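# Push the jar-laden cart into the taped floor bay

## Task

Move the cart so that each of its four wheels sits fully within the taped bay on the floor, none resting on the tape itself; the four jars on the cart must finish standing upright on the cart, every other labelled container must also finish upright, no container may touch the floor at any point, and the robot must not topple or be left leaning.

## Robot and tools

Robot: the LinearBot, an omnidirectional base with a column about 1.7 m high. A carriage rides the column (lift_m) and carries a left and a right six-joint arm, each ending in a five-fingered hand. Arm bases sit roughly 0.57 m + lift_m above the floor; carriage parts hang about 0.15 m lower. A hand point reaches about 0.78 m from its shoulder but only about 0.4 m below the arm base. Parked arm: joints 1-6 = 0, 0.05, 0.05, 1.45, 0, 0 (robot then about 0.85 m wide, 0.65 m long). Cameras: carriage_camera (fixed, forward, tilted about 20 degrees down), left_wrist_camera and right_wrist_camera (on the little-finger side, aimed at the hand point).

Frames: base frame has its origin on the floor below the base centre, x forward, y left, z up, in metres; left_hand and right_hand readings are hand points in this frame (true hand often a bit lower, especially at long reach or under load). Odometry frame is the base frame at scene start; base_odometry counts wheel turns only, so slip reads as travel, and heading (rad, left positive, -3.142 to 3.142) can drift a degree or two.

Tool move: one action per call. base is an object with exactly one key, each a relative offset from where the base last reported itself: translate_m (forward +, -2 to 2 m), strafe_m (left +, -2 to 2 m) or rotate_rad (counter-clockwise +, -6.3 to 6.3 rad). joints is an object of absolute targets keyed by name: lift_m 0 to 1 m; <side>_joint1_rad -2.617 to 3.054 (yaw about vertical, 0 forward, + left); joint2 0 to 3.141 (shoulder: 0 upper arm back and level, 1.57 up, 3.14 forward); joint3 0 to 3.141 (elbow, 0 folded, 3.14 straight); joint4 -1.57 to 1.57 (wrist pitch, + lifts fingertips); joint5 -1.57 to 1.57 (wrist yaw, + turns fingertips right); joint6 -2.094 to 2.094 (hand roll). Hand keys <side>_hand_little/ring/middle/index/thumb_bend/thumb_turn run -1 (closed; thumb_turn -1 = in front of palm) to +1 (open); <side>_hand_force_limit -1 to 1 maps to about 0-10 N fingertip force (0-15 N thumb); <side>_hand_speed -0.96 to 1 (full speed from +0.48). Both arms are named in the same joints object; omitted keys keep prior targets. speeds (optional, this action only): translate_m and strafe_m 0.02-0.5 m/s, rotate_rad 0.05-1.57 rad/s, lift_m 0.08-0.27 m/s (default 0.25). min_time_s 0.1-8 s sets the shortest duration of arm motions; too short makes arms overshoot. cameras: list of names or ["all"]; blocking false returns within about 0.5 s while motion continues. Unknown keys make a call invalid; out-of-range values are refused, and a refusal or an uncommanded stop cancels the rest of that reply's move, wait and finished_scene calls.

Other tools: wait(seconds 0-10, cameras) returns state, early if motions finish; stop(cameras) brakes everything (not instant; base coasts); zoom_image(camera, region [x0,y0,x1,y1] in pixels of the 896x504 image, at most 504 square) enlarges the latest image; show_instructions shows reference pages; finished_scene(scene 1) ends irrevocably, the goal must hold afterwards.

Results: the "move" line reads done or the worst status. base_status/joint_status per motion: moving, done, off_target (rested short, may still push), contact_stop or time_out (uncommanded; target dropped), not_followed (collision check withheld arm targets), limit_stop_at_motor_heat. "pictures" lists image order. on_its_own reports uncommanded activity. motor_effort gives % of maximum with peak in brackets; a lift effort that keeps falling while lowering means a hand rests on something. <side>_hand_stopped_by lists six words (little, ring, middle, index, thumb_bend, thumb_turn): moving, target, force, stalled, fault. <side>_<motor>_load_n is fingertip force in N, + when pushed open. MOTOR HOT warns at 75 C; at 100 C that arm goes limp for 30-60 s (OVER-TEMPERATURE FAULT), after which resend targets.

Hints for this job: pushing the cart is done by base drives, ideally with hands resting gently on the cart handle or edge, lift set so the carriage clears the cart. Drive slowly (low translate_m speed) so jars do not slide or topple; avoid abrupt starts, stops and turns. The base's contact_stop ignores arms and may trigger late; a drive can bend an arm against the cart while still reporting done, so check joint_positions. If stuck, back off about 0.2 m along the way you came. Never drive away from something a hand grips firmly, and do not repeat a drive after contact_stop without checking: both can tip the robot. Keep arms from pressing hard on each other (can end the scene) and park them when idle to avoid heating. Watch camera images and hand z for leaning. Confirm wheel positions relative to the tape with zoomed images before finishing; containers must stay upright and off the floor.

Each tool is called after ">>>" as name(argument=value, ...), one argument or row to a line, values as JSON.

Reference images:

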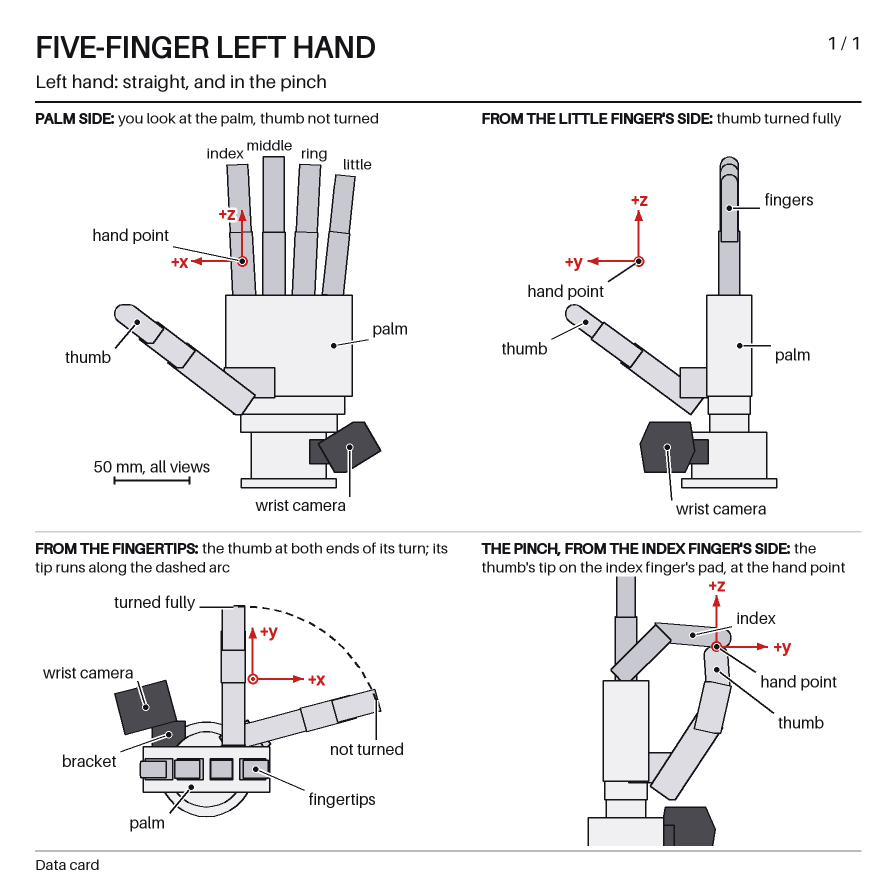

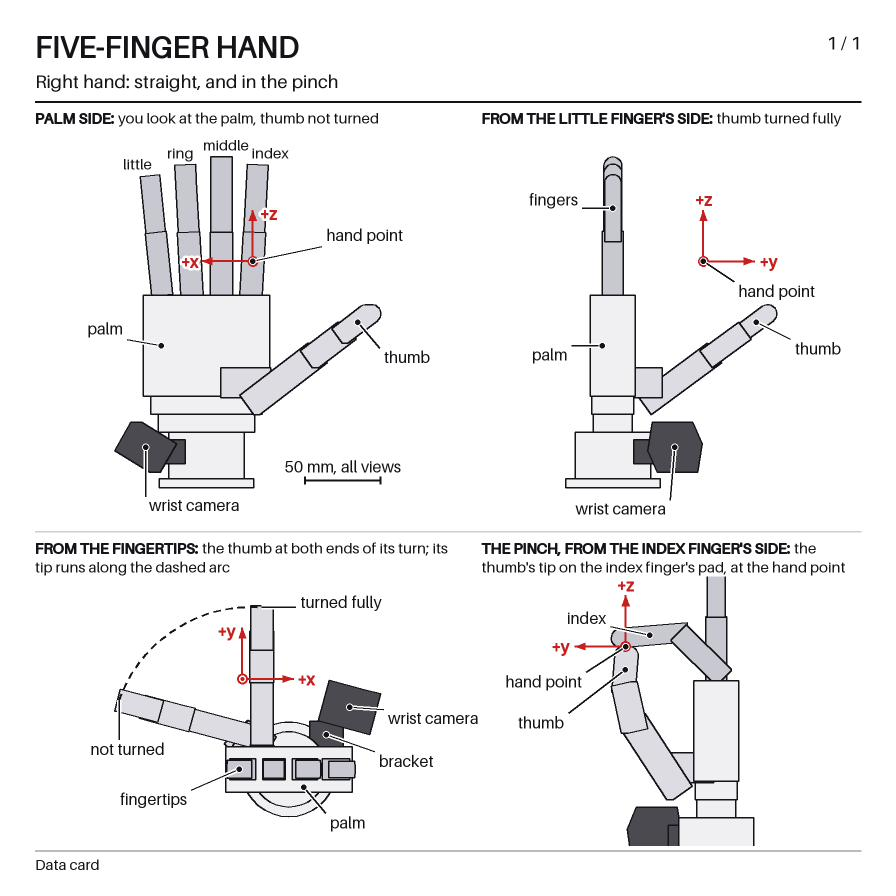

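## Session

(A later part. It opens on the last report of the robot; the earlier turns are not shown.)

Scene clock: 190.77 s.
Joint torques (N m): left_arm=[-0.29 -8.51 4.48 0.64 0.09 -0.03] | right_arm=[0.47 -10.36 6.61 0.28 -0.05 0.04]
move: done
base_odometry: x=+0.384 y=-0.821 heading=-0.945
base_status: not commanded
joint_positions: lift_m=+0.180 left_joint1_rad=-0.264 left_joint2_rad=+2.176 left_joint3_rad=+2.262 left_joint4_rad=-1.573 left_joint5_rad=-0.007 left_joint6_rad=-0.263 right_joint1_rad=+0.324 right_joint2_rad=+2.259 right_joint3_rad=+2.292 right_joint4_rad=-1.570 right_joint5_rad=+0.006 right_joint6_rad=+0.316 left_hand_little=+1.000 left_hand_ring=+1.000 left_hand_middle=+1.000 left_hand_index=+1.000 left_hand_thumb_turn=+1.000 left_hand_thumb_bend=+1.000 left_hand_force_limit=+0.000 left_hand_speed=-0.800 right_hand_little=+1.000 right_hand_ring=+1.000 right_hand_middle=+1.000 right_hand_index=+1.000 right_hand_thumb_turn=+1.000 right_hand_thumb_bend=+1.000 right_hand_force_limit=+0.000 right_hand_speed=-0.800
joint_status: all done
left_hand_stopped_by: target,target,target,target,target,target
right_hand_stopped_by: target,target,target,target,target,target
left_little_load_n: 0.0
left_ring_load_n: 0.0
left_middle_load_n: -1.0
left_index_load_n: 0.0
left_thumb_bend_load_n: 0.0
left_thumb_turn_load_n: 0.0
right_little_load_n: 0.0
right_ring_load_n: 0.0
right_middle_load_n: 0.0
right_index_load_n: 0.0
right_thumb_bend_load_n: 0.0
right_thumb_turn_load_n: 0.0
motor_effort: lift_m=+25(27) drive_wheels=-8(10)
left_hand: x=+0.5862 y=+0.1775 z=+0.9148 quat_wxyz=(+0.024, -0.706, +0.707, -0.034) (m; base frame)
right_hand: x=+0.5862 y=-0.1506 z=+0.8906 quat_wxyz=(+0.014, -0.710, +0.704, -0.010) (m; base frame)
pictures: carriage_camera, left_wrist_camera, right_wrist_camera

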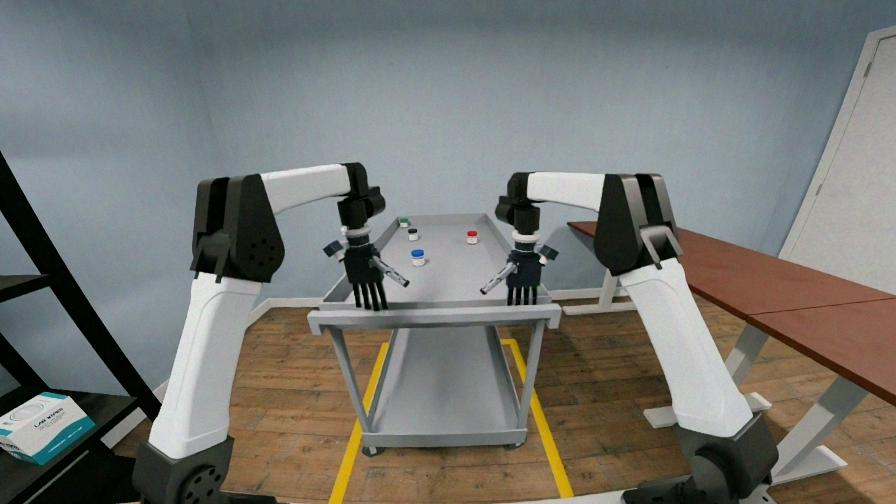

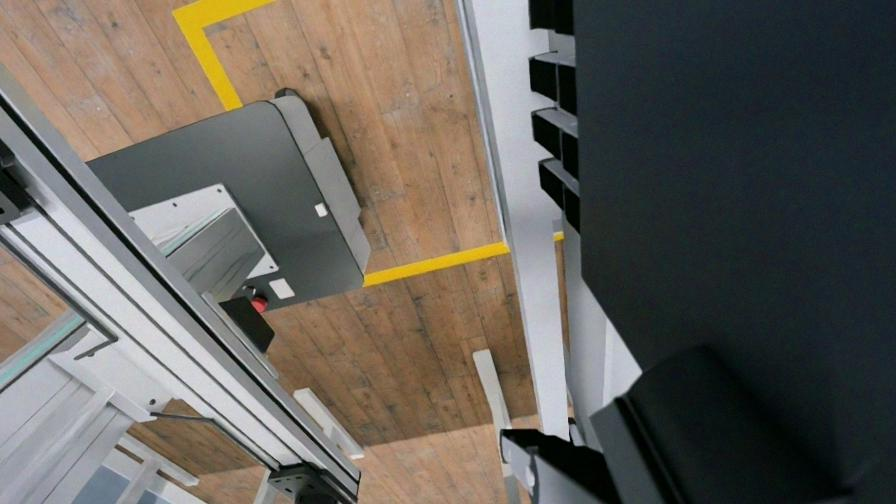

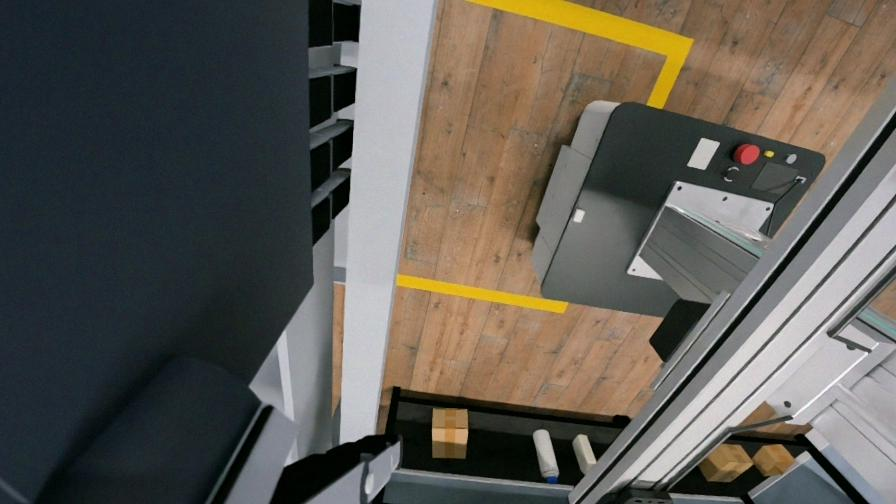

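>>> move(
  joints={"lift_m": 0.205},
  speeds={"lift_m": 0.08},
)

>>> move(
  joints={"left_joint2_rad":2.265,"left_joint3_rad":2.315},
  min_time_s=1,
)

>>> move(
  joints={"lift_m": 0.18},
  speeds={"lift_m": 0.08},
  cameras=["all"],
)

>>> zoom_image(
  camera="carriage_camera",
  region=[310, 260, 450, 360],
)

>>> zoom_image(
  camera="left_wrist_camera",
  region=[420, 0, 620, 300],
)

Scene clock: 196.10 s.
Joint torques (N m): left_arm=[-0.03 -9.77 5.3 0.56 0.08 -0.05] | right_arm=[0.42 -10.59 6.67 0.28 -0.03 0.04]
move: done
base_odometry: x=+0.384 y=-0.821 heading=-0.945
base_status: not commanded
joint_positions: lift_m=+0.205 left_joint1_rad=-0.264 left_joint2_rad=+2.187 left_joint3_rad=+2.256 left_joint4_rad=-1.564 left_joint5_rad=-0.007 left_joint6_rad=-0.263 right_joint1_rad=+0.324 right_joint2_rad=+2.261 right_joint3_rad=+2.293 right_joint4_rad=-1.570 right_joint5_rad=+0.006 right_joint6_rad=+0.316 left_hand_little=+1.000 left_hand_ring=+1.000 left_hand_middle=+1.000 left_hand_index=+1.000 left_hand_thumb_turn=+1.000 left_hand_thumb_bend=+1.000 left_hand_force_limit=+0.000 left_hand_speed=-0.800 right_hand_little=+1.000 right_hand_ring=+1.000 right_hand_middle=+1.000 right_hand_index=+1.000 right_hand_thumb_turn=+1.000 right_hand_thumb_bend=+1.000 right_hand_force_limit=+0.000 right_hand_speed=-0.800
joint_status: all done
left_hand_stopped_by: target,target,target,target,target,target
right_hand_stopped_by: target,target,target,target,target,target
left_little_load_n: 0.0
left_ring_load_n: 0.0
left_middle_load_n: 0.0
left_index_load_n: 0.0
left_thumb_bend_load_n: -0.5
left_thumb_turn_load_n: 0.0
right_little_load_n: 0.0
right_ring_load_n: 0.5
right_middle_load_n: 0.0
right_index_load_n: 0.0
right_thumb_bend_load_n: 0.0
right_thumb_turn_load_n: 0.0
motor_effort: lift_m=+25(32) drive_wheels=-9(10)
left_hand: x=+0.5877 y=+0.1771 z=+0.9343 quat_wxyz=(+0.022, -0.706, +0.707, -0.031) (m; base frame)
right_hand: x=+0.5865 y=-0.1505 z=+0.9152 quat_wxyz=(+0.014, -0.710, +0.704, -0.010) (m; base frame)
pictures: none

Scene clock: 197.40 s.
Joint torques (N m): left_arm=[0.02 -9.46 8.62 0.51 0.11 -0.06] | right_arm=[0.49 -10.56 6.61 0.27 -0.05 0.04]
move: done
base_odometry: x=+0.384 y=-0.821 heading=-0.945
base_status: not commanded
joint_positions: lift_m=+0.205 left_joint1_rad=-0.264 left_joint2_rad=+2.246 left_joint3_rad=+2.287 left_joint4_rad=-1.564 left_joint5_rad=-0.007 left_joint6_rad=-0.263 right_joint1_rad=+0.324 right_joint2_rad=+2.261 right_joint3_rad=+2.293 right_joint4_rad=-1.570 right_joint5_rad=+0.006 right_joint6_rad=+0.316 left_hand_little=+1.000 left_hand_ring=+1.000 left_hand_middle=+1.000 left_hand_index=+1.000 left_hand_thumb_turn=+1.000 left_hand_thumb_bend=+1.000 left_hand_force_limit=+0.000 left_hand_speed=-0.800 right_hand_little=+1.000 right_hand_ring=+1.000 right_hand_middle=+1.000 right_hand_index=+1.000 right_hand_thumb_turn=+1.000 right_hand_thumb_bend=+1.000 right_hand_force_limit=+0.000 right_hand_speed=-0.800
joint_status: all done
left_hand_stopped_by: target,target,target,target,target,target
right_hand_stopped_by: target,target,target,target,target,target
left_little_load_n: 0.0
left_ring_load_n: 0.0
left_middle_load_n: 0.0
left_index_load_n: 0.0
left_thumb_bend_load_n: 0.0
left_thumb_turn_load_n: 0.0
right_little_load_n: 0.0
right_ring_load_n: 0.0
right_middle_load_n: 0.0
right_index_load_n: 0.0
right_thumb_bend_load_n: 0.0
right_thumb_turn_load_n: 0.0
motor_effort: lift_m=+25(26) drive_wheels=-8(10)
left_hand: x=+0.5945 y=+0.1753 z=+0.9191 quat_wxyz=(+0.015, -0.707, +0.707, -0.019) (m; base frame)
right_hand: x=+0.5865 y=-0.1505 z=+0.9152 quat_wxyz=(+0.014, -0.710, +0.704, -0.010) (m; base frame)
pictures: none

Scene clock: 198.10 s.
Joint torques (N m): left_arm=[-0.21 -10.29 7.71 0.47 0.05 -0.07] | right_arm=[0.43 -10.78 6.52 0.27 -0.05 0.04]
move: done
base_odometry: x=+0.384 y=-0.821 heading=-0.945
base_status: not commanded
joint_positions: lift_m=+0.180 left_joint1_rad=-0.264 left_joint2_rad=+2.253 left_joint3_rad=+2.294 left_joint4_rad=-1.561 left_joint5_rad=-0.007 left_joint6_rad=-0.264 right_joint1_rad=+0.324 right_joint2_rad=+2.263 right_joint3_rad=+2.294 right_joint4_rad=-1.570 right_joint5_rad=+0.006 right_joint6_rad=+0.316 left_hand_little=+1.000 left_hand_ring=+1.000 left_hand_middle=+1.000 left_hand_index=+1.000 left_hand_thumb_turn=+1.000 left_hand_thumb_bend=+1.000 left_hand_force_limit=+0.000 left_hand_speed=-0.800 right_hand_little=+1.000 right_hand_ring=+1.000 right_hand_middle=+1.000 right_hand_index=+1.000 right_hand_thumb_turn=+1.000 right_hand_thumb_bend=+1.000 right_hand_force_limit=+0.000 right_hand_speed=-0.800
joint_status: all done
left_hand_stopped_by: target,target,target,target,target,target
right_hand_stopped_by: target,target,target,target,target,target
left_little_load_n: 0.0
left_ring_load_n: 0.0
left_middle_load_n: 0.0
left_index_load_n: 0.0
left_thumb_bend_load_n: 0.0
left_thumb_turn_load_n: 0.5
right_little_load_n: 0.0
right_ring_load_n: 0.0
right_middle_load_n: 0.0
right_index_load_n: 0.0
right_thumb_bend_load_n: 0.0
right_thumb_turn_load_n: 0.0
motor_effort: lift_m=+26(30) drive_wheels=-9(10)
left_hand: x=+0.5965 y=+0.1747 z=+0.8925 quat_wxyz=(+0.015, -0.707, +0.707, -0.020) (m; base frame)
right_hand: x=+0.5866 y=-0.1505 z=+0.8895 quat_wxyz=(+0.013, -0.710, +0.704, -0.010) (m; base frame)
pictures: carriage_camera, left_wrist_camera, right_wrist_camera

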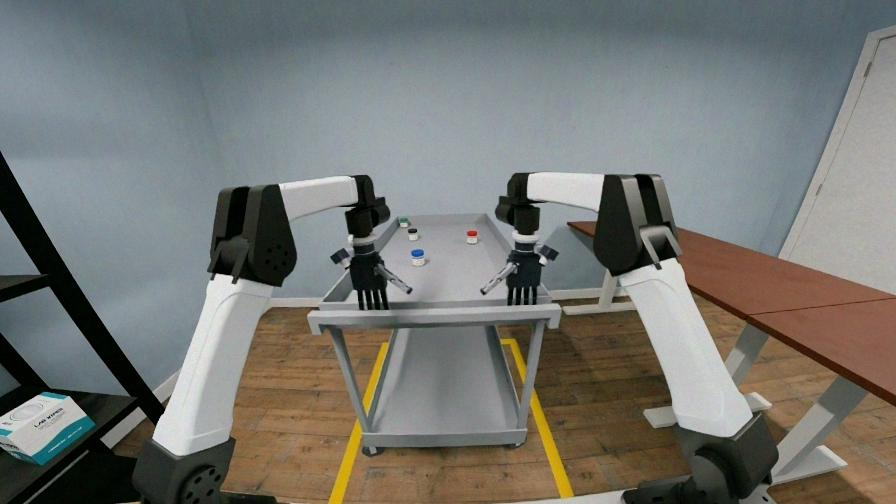

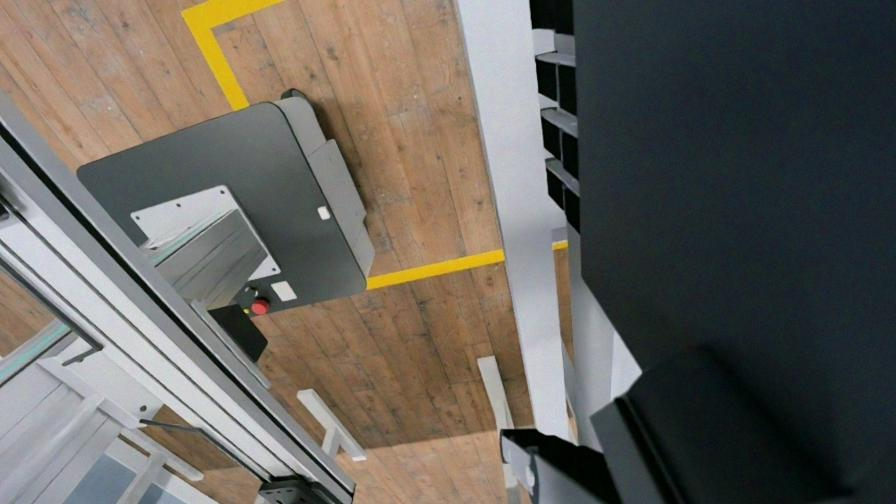

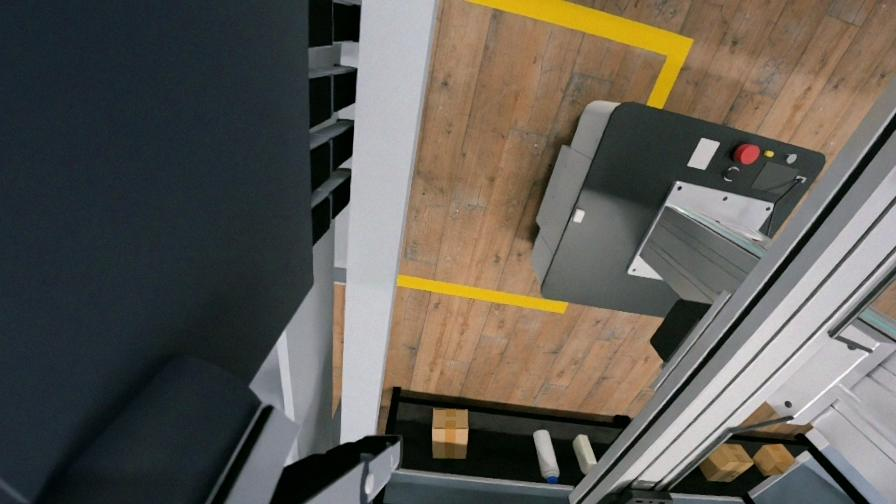

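Scaled by 3.600.

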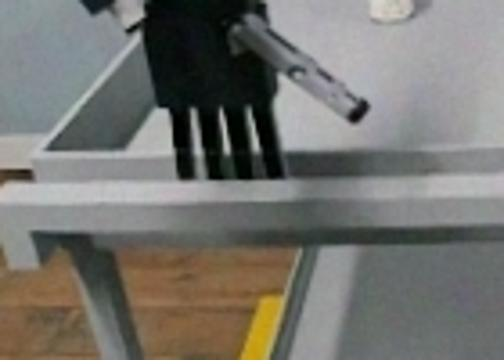

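Scaled by 1.680.

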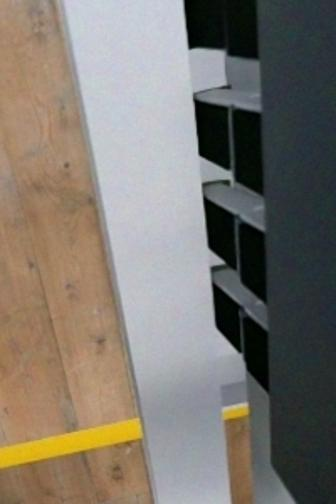

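>>> move(
  joints={"lift_m": 0.15},
  speeds={"lift_m": 0.08},
  cameras=["all"],
)

>>> zoom_image(
  camera="carriage_camera",
  region=[310, 240, 590, 360],
)

Scene clock: 202.43 s.
Joint torques (N m): left_arm=[-0.14 -10.13 7.57 0.5 0.05 0.02] | right_arm=[0.49 -10.86 6.43 0.27 -0.05 0.04]
move: done
base_odometry: x=+0.384 y=-0.821 heading=-0.945
base_status: not commanded
joint_positions: lift_m=+0.150 left_joint1_rad=-0.264 left_joint2_rad=+2.254 left_joint3_rad=+2.295 left_joint4_rad=-1.561 left_joint5_rad=-0.007 left_joint6_rad=-0.264 right_joint1_rad=+0.324 right_joint2_rad=+2.264 right_joint3_rad=+2.295 right_joint4_rad=-1.570 right_joint5_rad=+0.006 right_joint6_rad=+0.316 left_hand_little=+1.000 left_hand_ring=+1.000 left_hand_middle=+1.000 left_hand_index=+1.000 left_hand_thumb_turn=+1.000 left_hand_thumb_bend=+1.000 left_hand_force_limit=+0.000 left_hand_speed=-0.800 right_hand_little=+1.000 right_hand_ring=+1.000 right_hand_middle=+1.000 right_hand_index=+1.000 right_hand_thumb_turn=+1.000 right_hand_thumb_bend=+1.000 right_hand_force_limit=+0.000 right_hand_speed=-0.800
joint_status: all done
left_hand_stopped_by: target,target,target,target,target,target
right_hand_stopped_by: target,target,target,target,target,target
left_little_load_n: 0.0
left_ring_load_n: 0.0
left_middle_load_n: 0.0
left_index_load_n: 0.0
left_thumb_bend_load_n: 0.0
left_thumb_turn_load_n: 0.0
right_little_load_n: 0.0
right_ring_load_n: 0.0
right_middle_load_n: 0.0
right_index_load_n: 0.0
right_thumb_bend_load_n: 0.0
right_thumb_turn_load_n: 0.5
motor_effort: lift_m=+26(31) drive_wheels=-10(10)
left_hand: x=+0.5970 y=+0.1746 z=+0.8624 quat_wxyz=(+0.016, -0.707, +0.707, -0.020) (m; base frame)
right_hand: x=+0.5868 y=-0.1504 z=+0.8593 quat_wxyz=(+0.013, -0.710, +0.704, -0.010) (m; base frame)
pictures: carriage_camera, left_wrist_camera, right_wrist_camera

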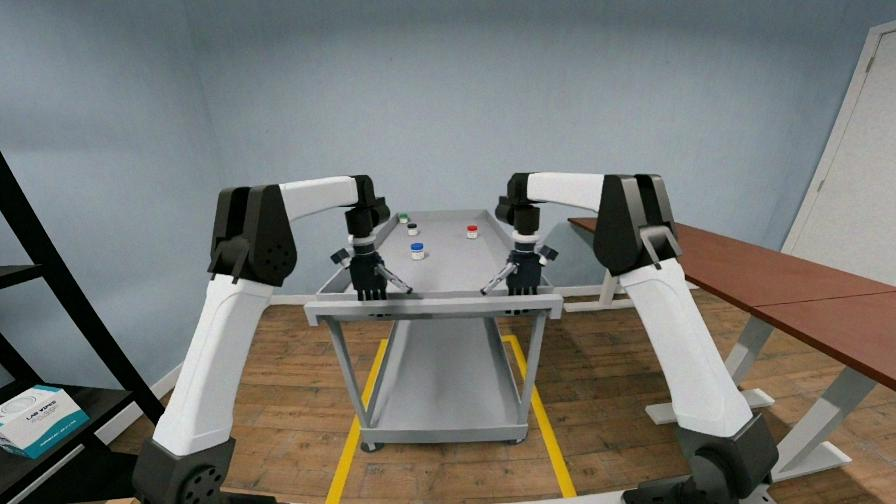

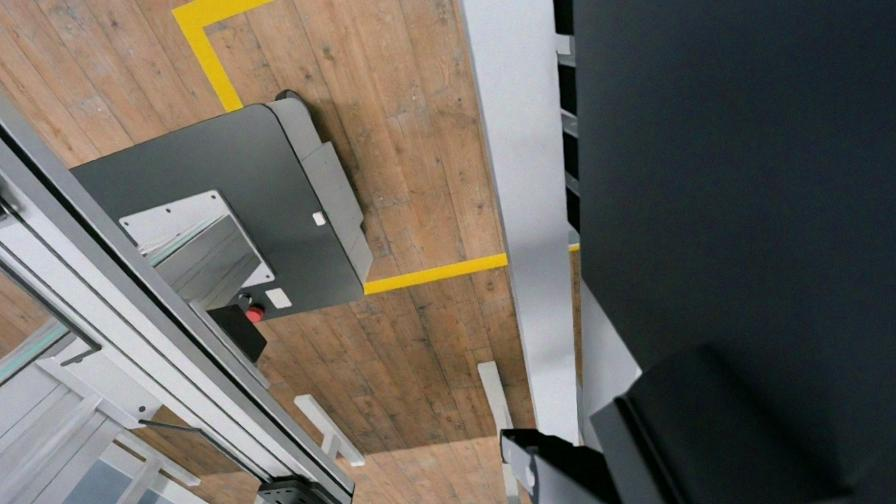

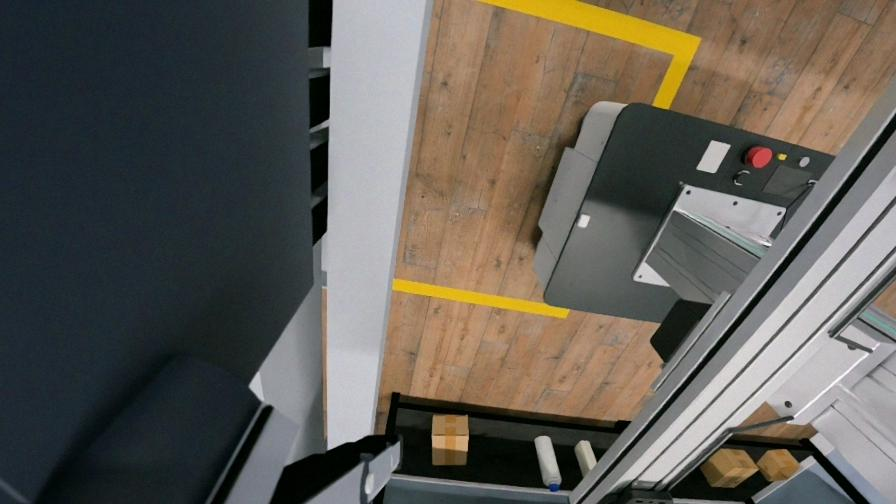

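Scaled by 1.800.

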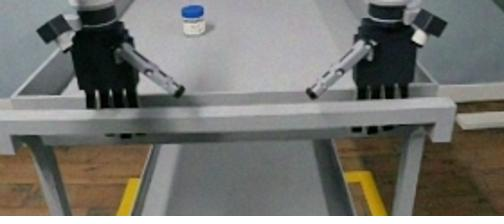

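>>> move(
  base={"translate_m": -0.12},
  speeds={"translate_m": 0.05},
  cameras=["all"],
)

Scene clock: 208.73 s.
Joint torques (N m): left_arm=[-0.2 -10.36 7.71 0.19 0.14 -0.01] | right_arm=[0.47 -10.84 6.52 0.13 -0.07 -0.03]
move: done
base_odometry: x=+0.313 y=-0.724 heading=-0.945
base_status: done
joint_positions: lift_m=+0.150 left_joint1_rad=-0.264 left_joint2_rad=+2.254 left_joint3_rad=+2.295 left_joint4_rad=-1.530 left_joint5_rad=-0.015 left_joint6_rad=-0.269 right_joint1_rad=+0.324 right_joint2_rad=+2.264 right_joint3_rad=+2.295 right_joint4_rad=-1.554 right_joint5_rad=+0.010 right_joint6_rad=+0.322 left_hand_little=+1.000 left_hand_ring=+1.000 left_hand_middle=+1.000 left_hand_index=+1.000 left_hand_thumb_turn=+1.000 left_hand_thumb_bend=+1.000 left_hand_force_limit=+0.000 left_hand_speed=-0.800 right_hand_little=+1.000 right_hand_ring=+1.000 right_hand_middle=+1.000 right_hand_index=+1.000 right_hand_thumb_turn=+1.000 right_hand_thumb_bend=+1.000 right_hand_force_limit=+0.000 right_hand_speed=-0.800
joint_status: not commanded
left_hand_stopped_by: target,target,target,target,target,target
right_hand_stopped_by: target,target,target,target,target,target
left_little_load_n: 0.0
left_ring_load_n: 0.0
left_middle_load_n: 0.0
left_index_load_n: 0.0
left_thumb_bend_load_n: 0.0
left_thumb_turn_load_n: 0.0
right_little_load_n: 0.0
right_ring_load_n: 0.0
right_middle_load_n: 0.0
right_index_load_n: 0.0
right_thumb_bend_load_n: 0.0
right_thumb_turn_load_n: -0.5
motor_effort: lift_m=+26(26) drive_wheels=-2(14)
left_hand: x=+0.6058 y=+0.1737 z=+0.8611 quat_wxyz=(+0.027, -0.708, +0.705, -0.032) (m; base frame)
right_hand: x=+0.5913 y=-0.1494 z=+0.8586 quat_wxyz=(+0.019, -0.708, +0.706, -0.015) (m; base frame)
pictures: carriage_camera, left_wrist_camera, right_wrist_camera

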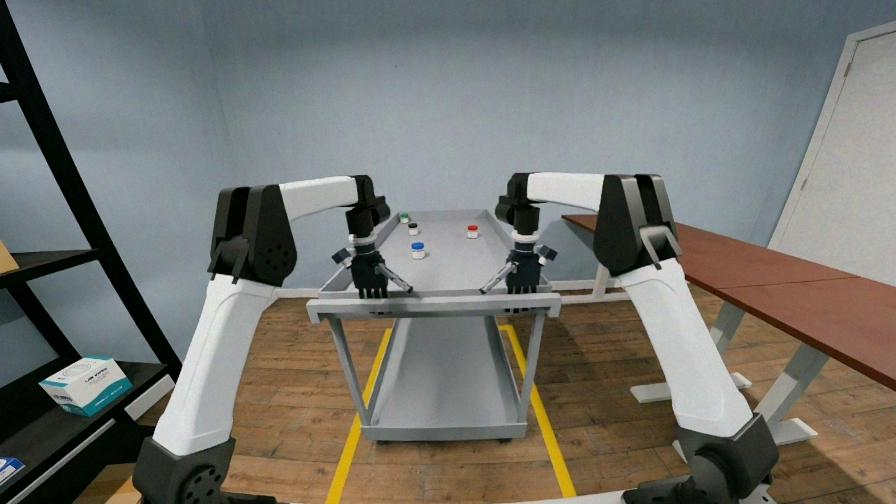

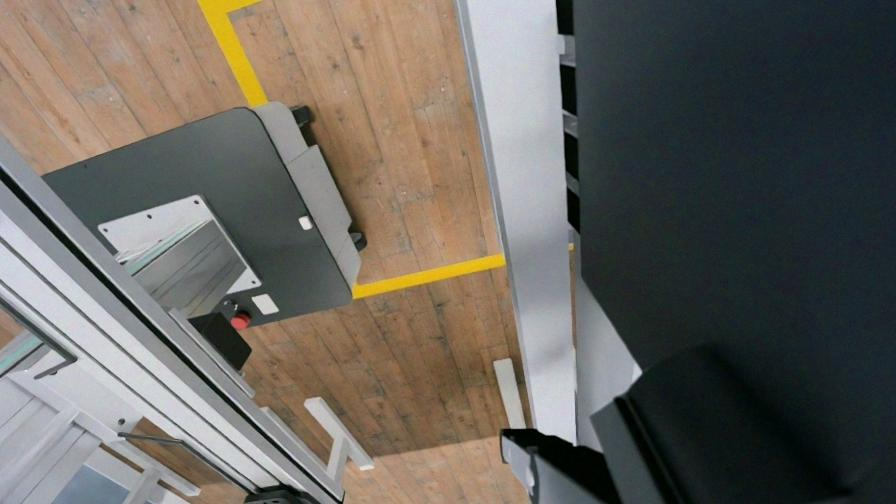

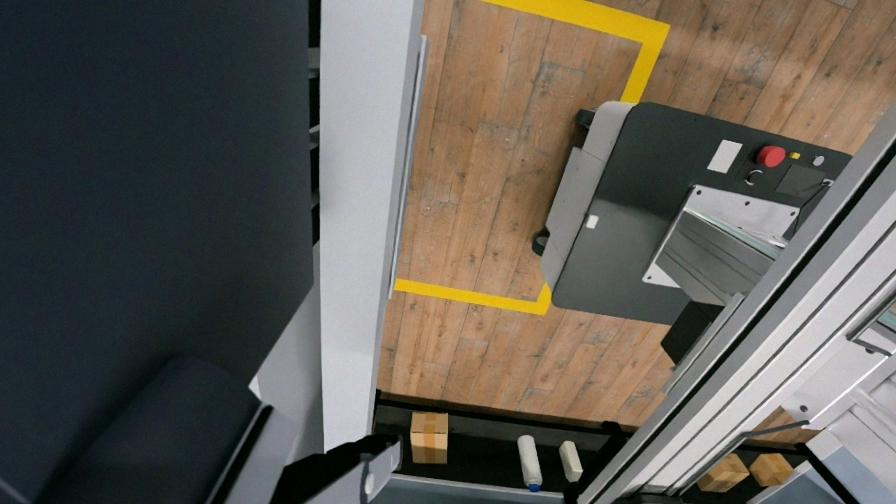

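>>> move(
  base={"translate_m": -0.2},
  speeds={"translate_m": 0.07},
  cameras=["all"],
)

>>> zoom_image(
  camera="carriage_camera",
  region=[300, 200, 600, 500],
)

Scene clock: 214.57 s.
Joint torques (N m): left_arm=[-0.17 -10.19 7.77 0.3 0.14 -0.01] | right_arm=[0.5 -10.8 6.46 0.19 -0.08 -0.02]
move: done
base_odometry: x=+0.196 y=-0.562 heading=-0.946
base_status: done
joint_positions: lift_m=+0.150 left_joint1_rad=-0.264 left_joint2_rad=+2.254 left_joint3_rad=+2.295 left_joint4_rad=-1.543 left_joint5_rad=-0.012 left_joint6_rad=-0.270 right_joint1_rad=+0.324 right_joint2_rad=+2.264 right_joint3_rad=+2.295 right_joint4_rad=-1.561 right_joint5_rad=+0.009 right_joint6_rad=+0.322 left_hand_little=+1.000 left_hand_ring=+1.000 left_hand_middle=+1.000 left_hand_index=+1.000 left_hand_thumb_turn=+1.000 left_hand_thumb_bend=+1.000 left_hand_force_limit=+0.000 left_hand_speed=-0.800 right_hand_little=+1.000 right_hand_ring=+1.000 right_hand_middle=+1.000 right_hand_index=+1.000 right_hand_thumb_turn=+1.000 right_hand_thumb_bend=+1.000 right_hand_force_limit=+0.000 right_hand_speed=-0.800
joint_status: not commanded
left_hand_stopped_by: target,target,target,target,target,target
right_hand_stopped_by: target,target,target,target,target,target
left_little_load_n: 0.0
left_ring_load_n: 0.0
left_middle_load_n: 0.0
left_index_load_n: 0.0
left_thumb_bend_load_n: 0.0
left_thumb_turn_load_n: 0.0
right_little_load_n: 0.0
right_ring_load_n: 0.0
right_middle_load_n: 0.0
right_index_load_n: 0.0
right_thumb_bend_load_n: 0.0
right_thumb_turn_load_n: 0.0
motor_effort: lift_m=+26(26) drive_wheels=-3(7)
left_hand: x=+0.6023 y=+0.1742 z=+0.8616 quat_wxyz=(+0.023, -0.709, +0.704, -0.027) (m; base frame)
right_hand: x=+0.5894 y=-0.1499 z=+0.8589 quat_wxyz=(+0.016, -0.708, +0.706, -0.013) (m; base frame)
pictures: carriage_camera, left_wrist_camera, right_wrist_camera

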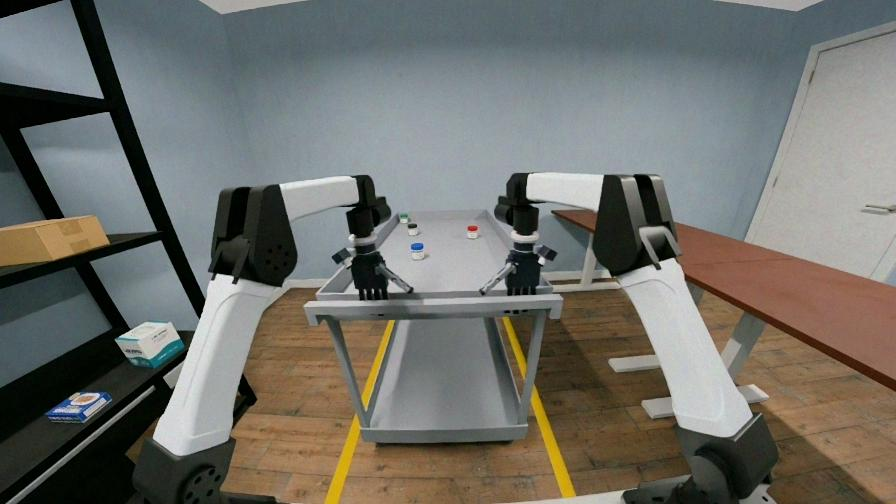

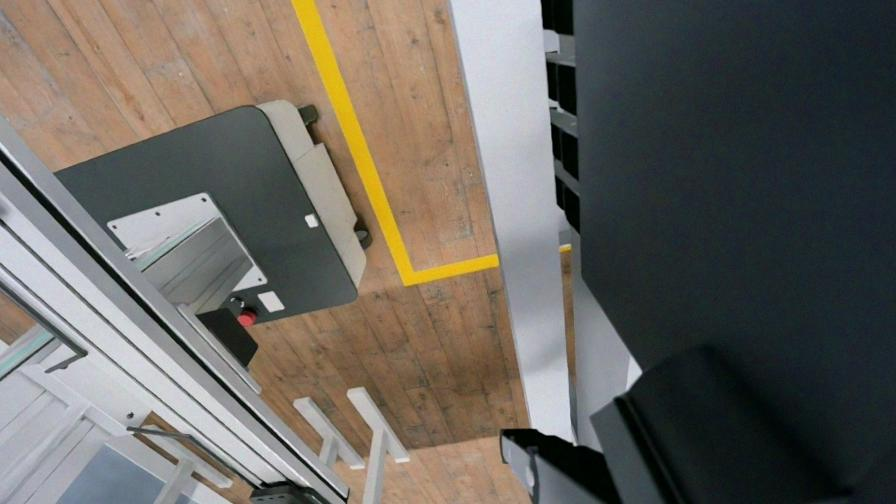

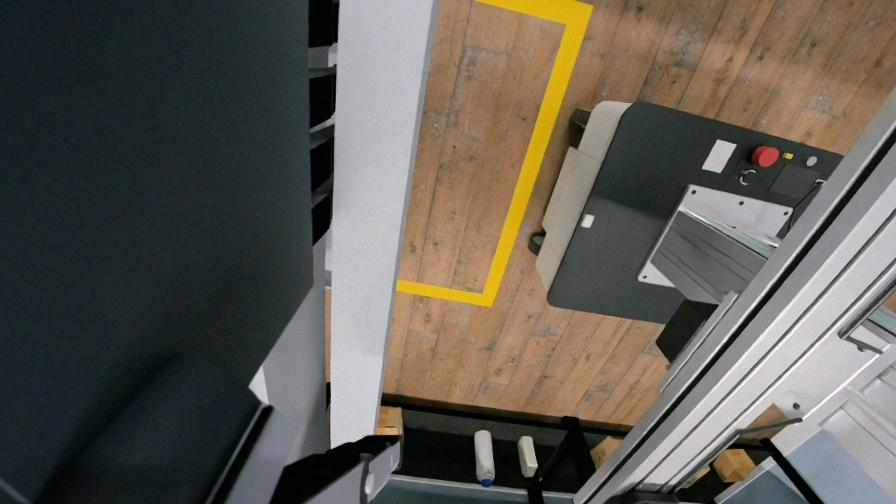

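Scaled by 1.680.

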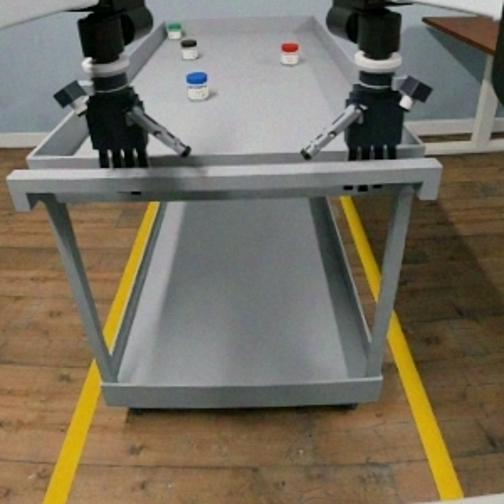

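>>> move(
  base={"translate_m": -0.17},
  speeds={"translate_m": 0.07},
  cameras=["all"],
)

>>> zoom_image(
  camera="carriage_camera",
  region=[300, 200, 600, 500],
)

Scene clock: 228.33 s.
Joint torques (N m): left_arm=[-0.32 -10.36 7.53 0.29 0.14 -0.02] | right_arm=[0.54 -10.86 6.48 0.19 -0.07 -0.02]
move: done
base_odometry: x=+0.096 y=-0.425 heading=-0.946
base_status: done
joint_positions: lift_m=+0.150 left_joint1_rad=-0.263 left_joint2_rad=+2.254 left_joint3_rad=+2.295 left_joint4_rad=-1.543 left_joint5_rad=-0.012 left_joint6_rad=-0.271 right_joint1_rad=+0.324 right_joint2_rad=+2.264 right_joint3_rad=+2.295 right_joint4_rad=-1.561 right_joint5_rad=+0.009 right_joint6_rad=+0.322 left_hand_little=+1.000 left_hand_ring=+1.000 left_hand_middle=+1.000 left_hand_index=+1.000 left_hand_thumb_turn=+1.000 left_hand_thumb_bend=+1.000 left_hand_force_limit=+0.000 left_hand_speed=-0.800 right_hand_little=+1.000 right_hand_ring=+1.000 right_hand_middle=+1.000 right_hand_index=+1.000 right_hand_thumb_turn=+1.000 right_hand_thumb_bend=+1.000 right_hand_force_limit=+0.000 right_hand_speed=-0.800
joint_status: not commanded
left_hand_stopped_by: target,target,target,target,target,target
right_hand_stopped_by: target,target,target,target,target,target
left_little_load_n: 0.0
left_ring_load_n: 0.0
left_middle_load_n: -0.5
left_index_load_n: 0.0
left_thumb_bend_load_n: 0.0
left_thumb_turn_load_n: 0.0
right_little_load_n: 0.0
right_ring_load_n: -0.5
right_middle_load_n: 0.0
right_index_load_n: 0.0
right_thumb_bend_load_n: 0.0
right_thumb_turn_load_n: 0.0
motor_effort: lift_m=+26(26) drive_wheels=-2(8)
left_hand: x=+0.6024 y=+0.1743 z=+0.8616 quat_wxyz=(+0.023, -0.709, +0.704, -0.027) (m; base frame)
right_hand: x=+0.5894 y=-0.1499 z=+0.8589 quat_wxyz=(+0.016, -0.708, +0.706, -0.013) (m; base frame)
pictures: carriage_camera, left_wrist_camera, right_wrist_camera

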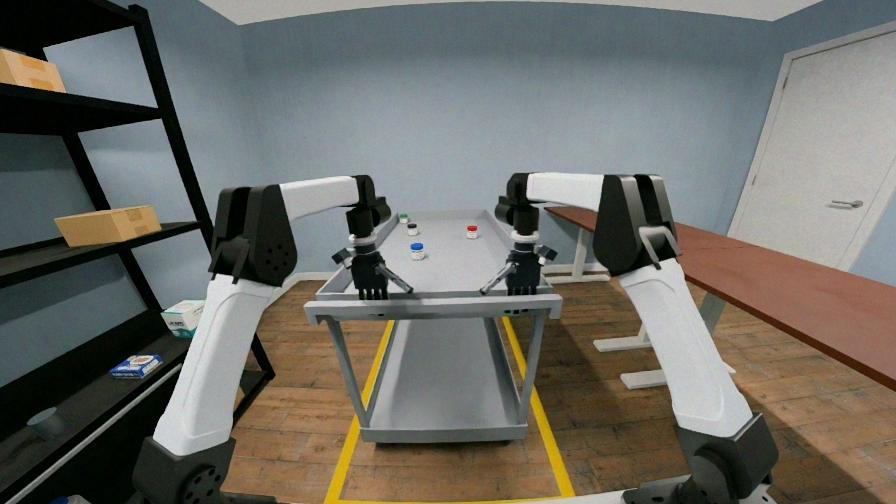

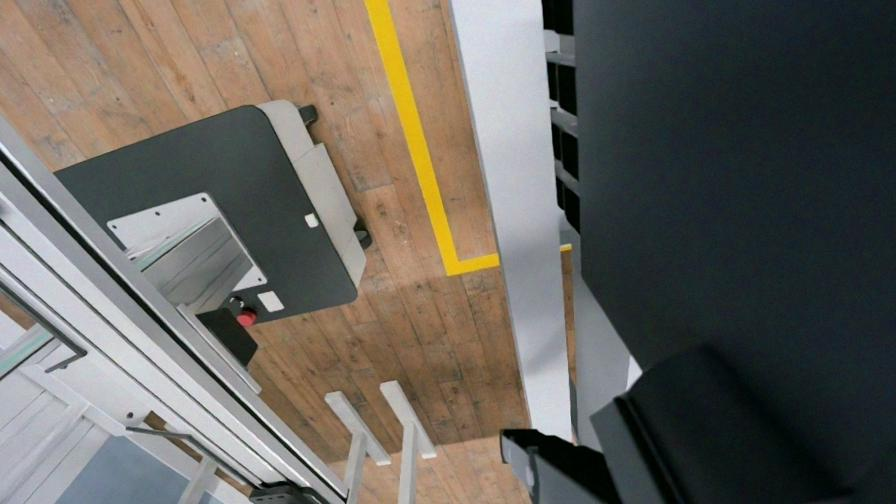

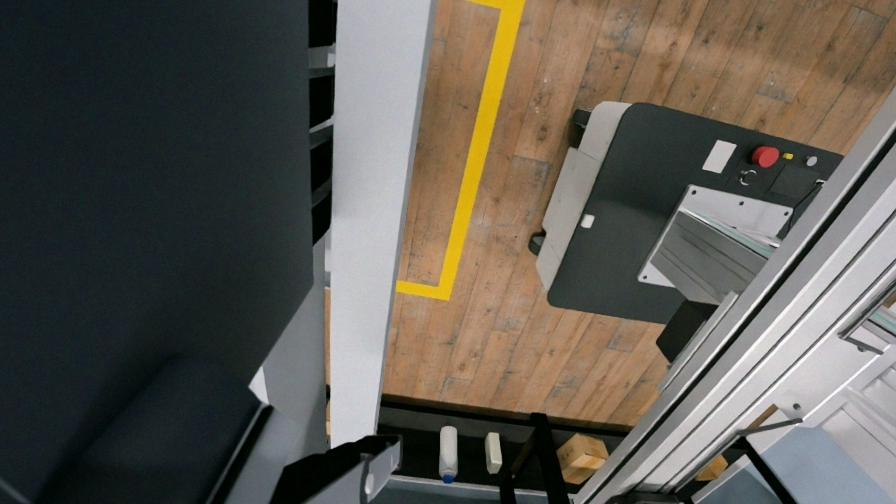

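Scaled by 1.680.

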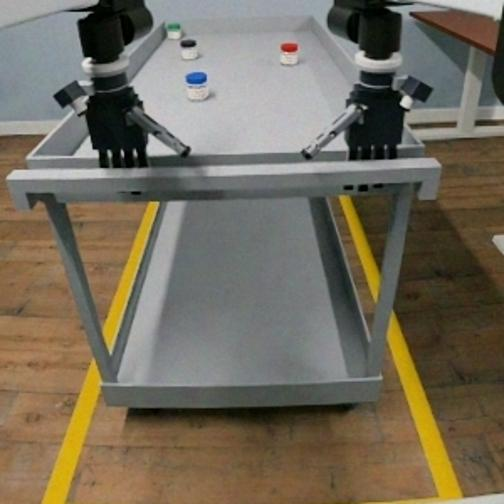

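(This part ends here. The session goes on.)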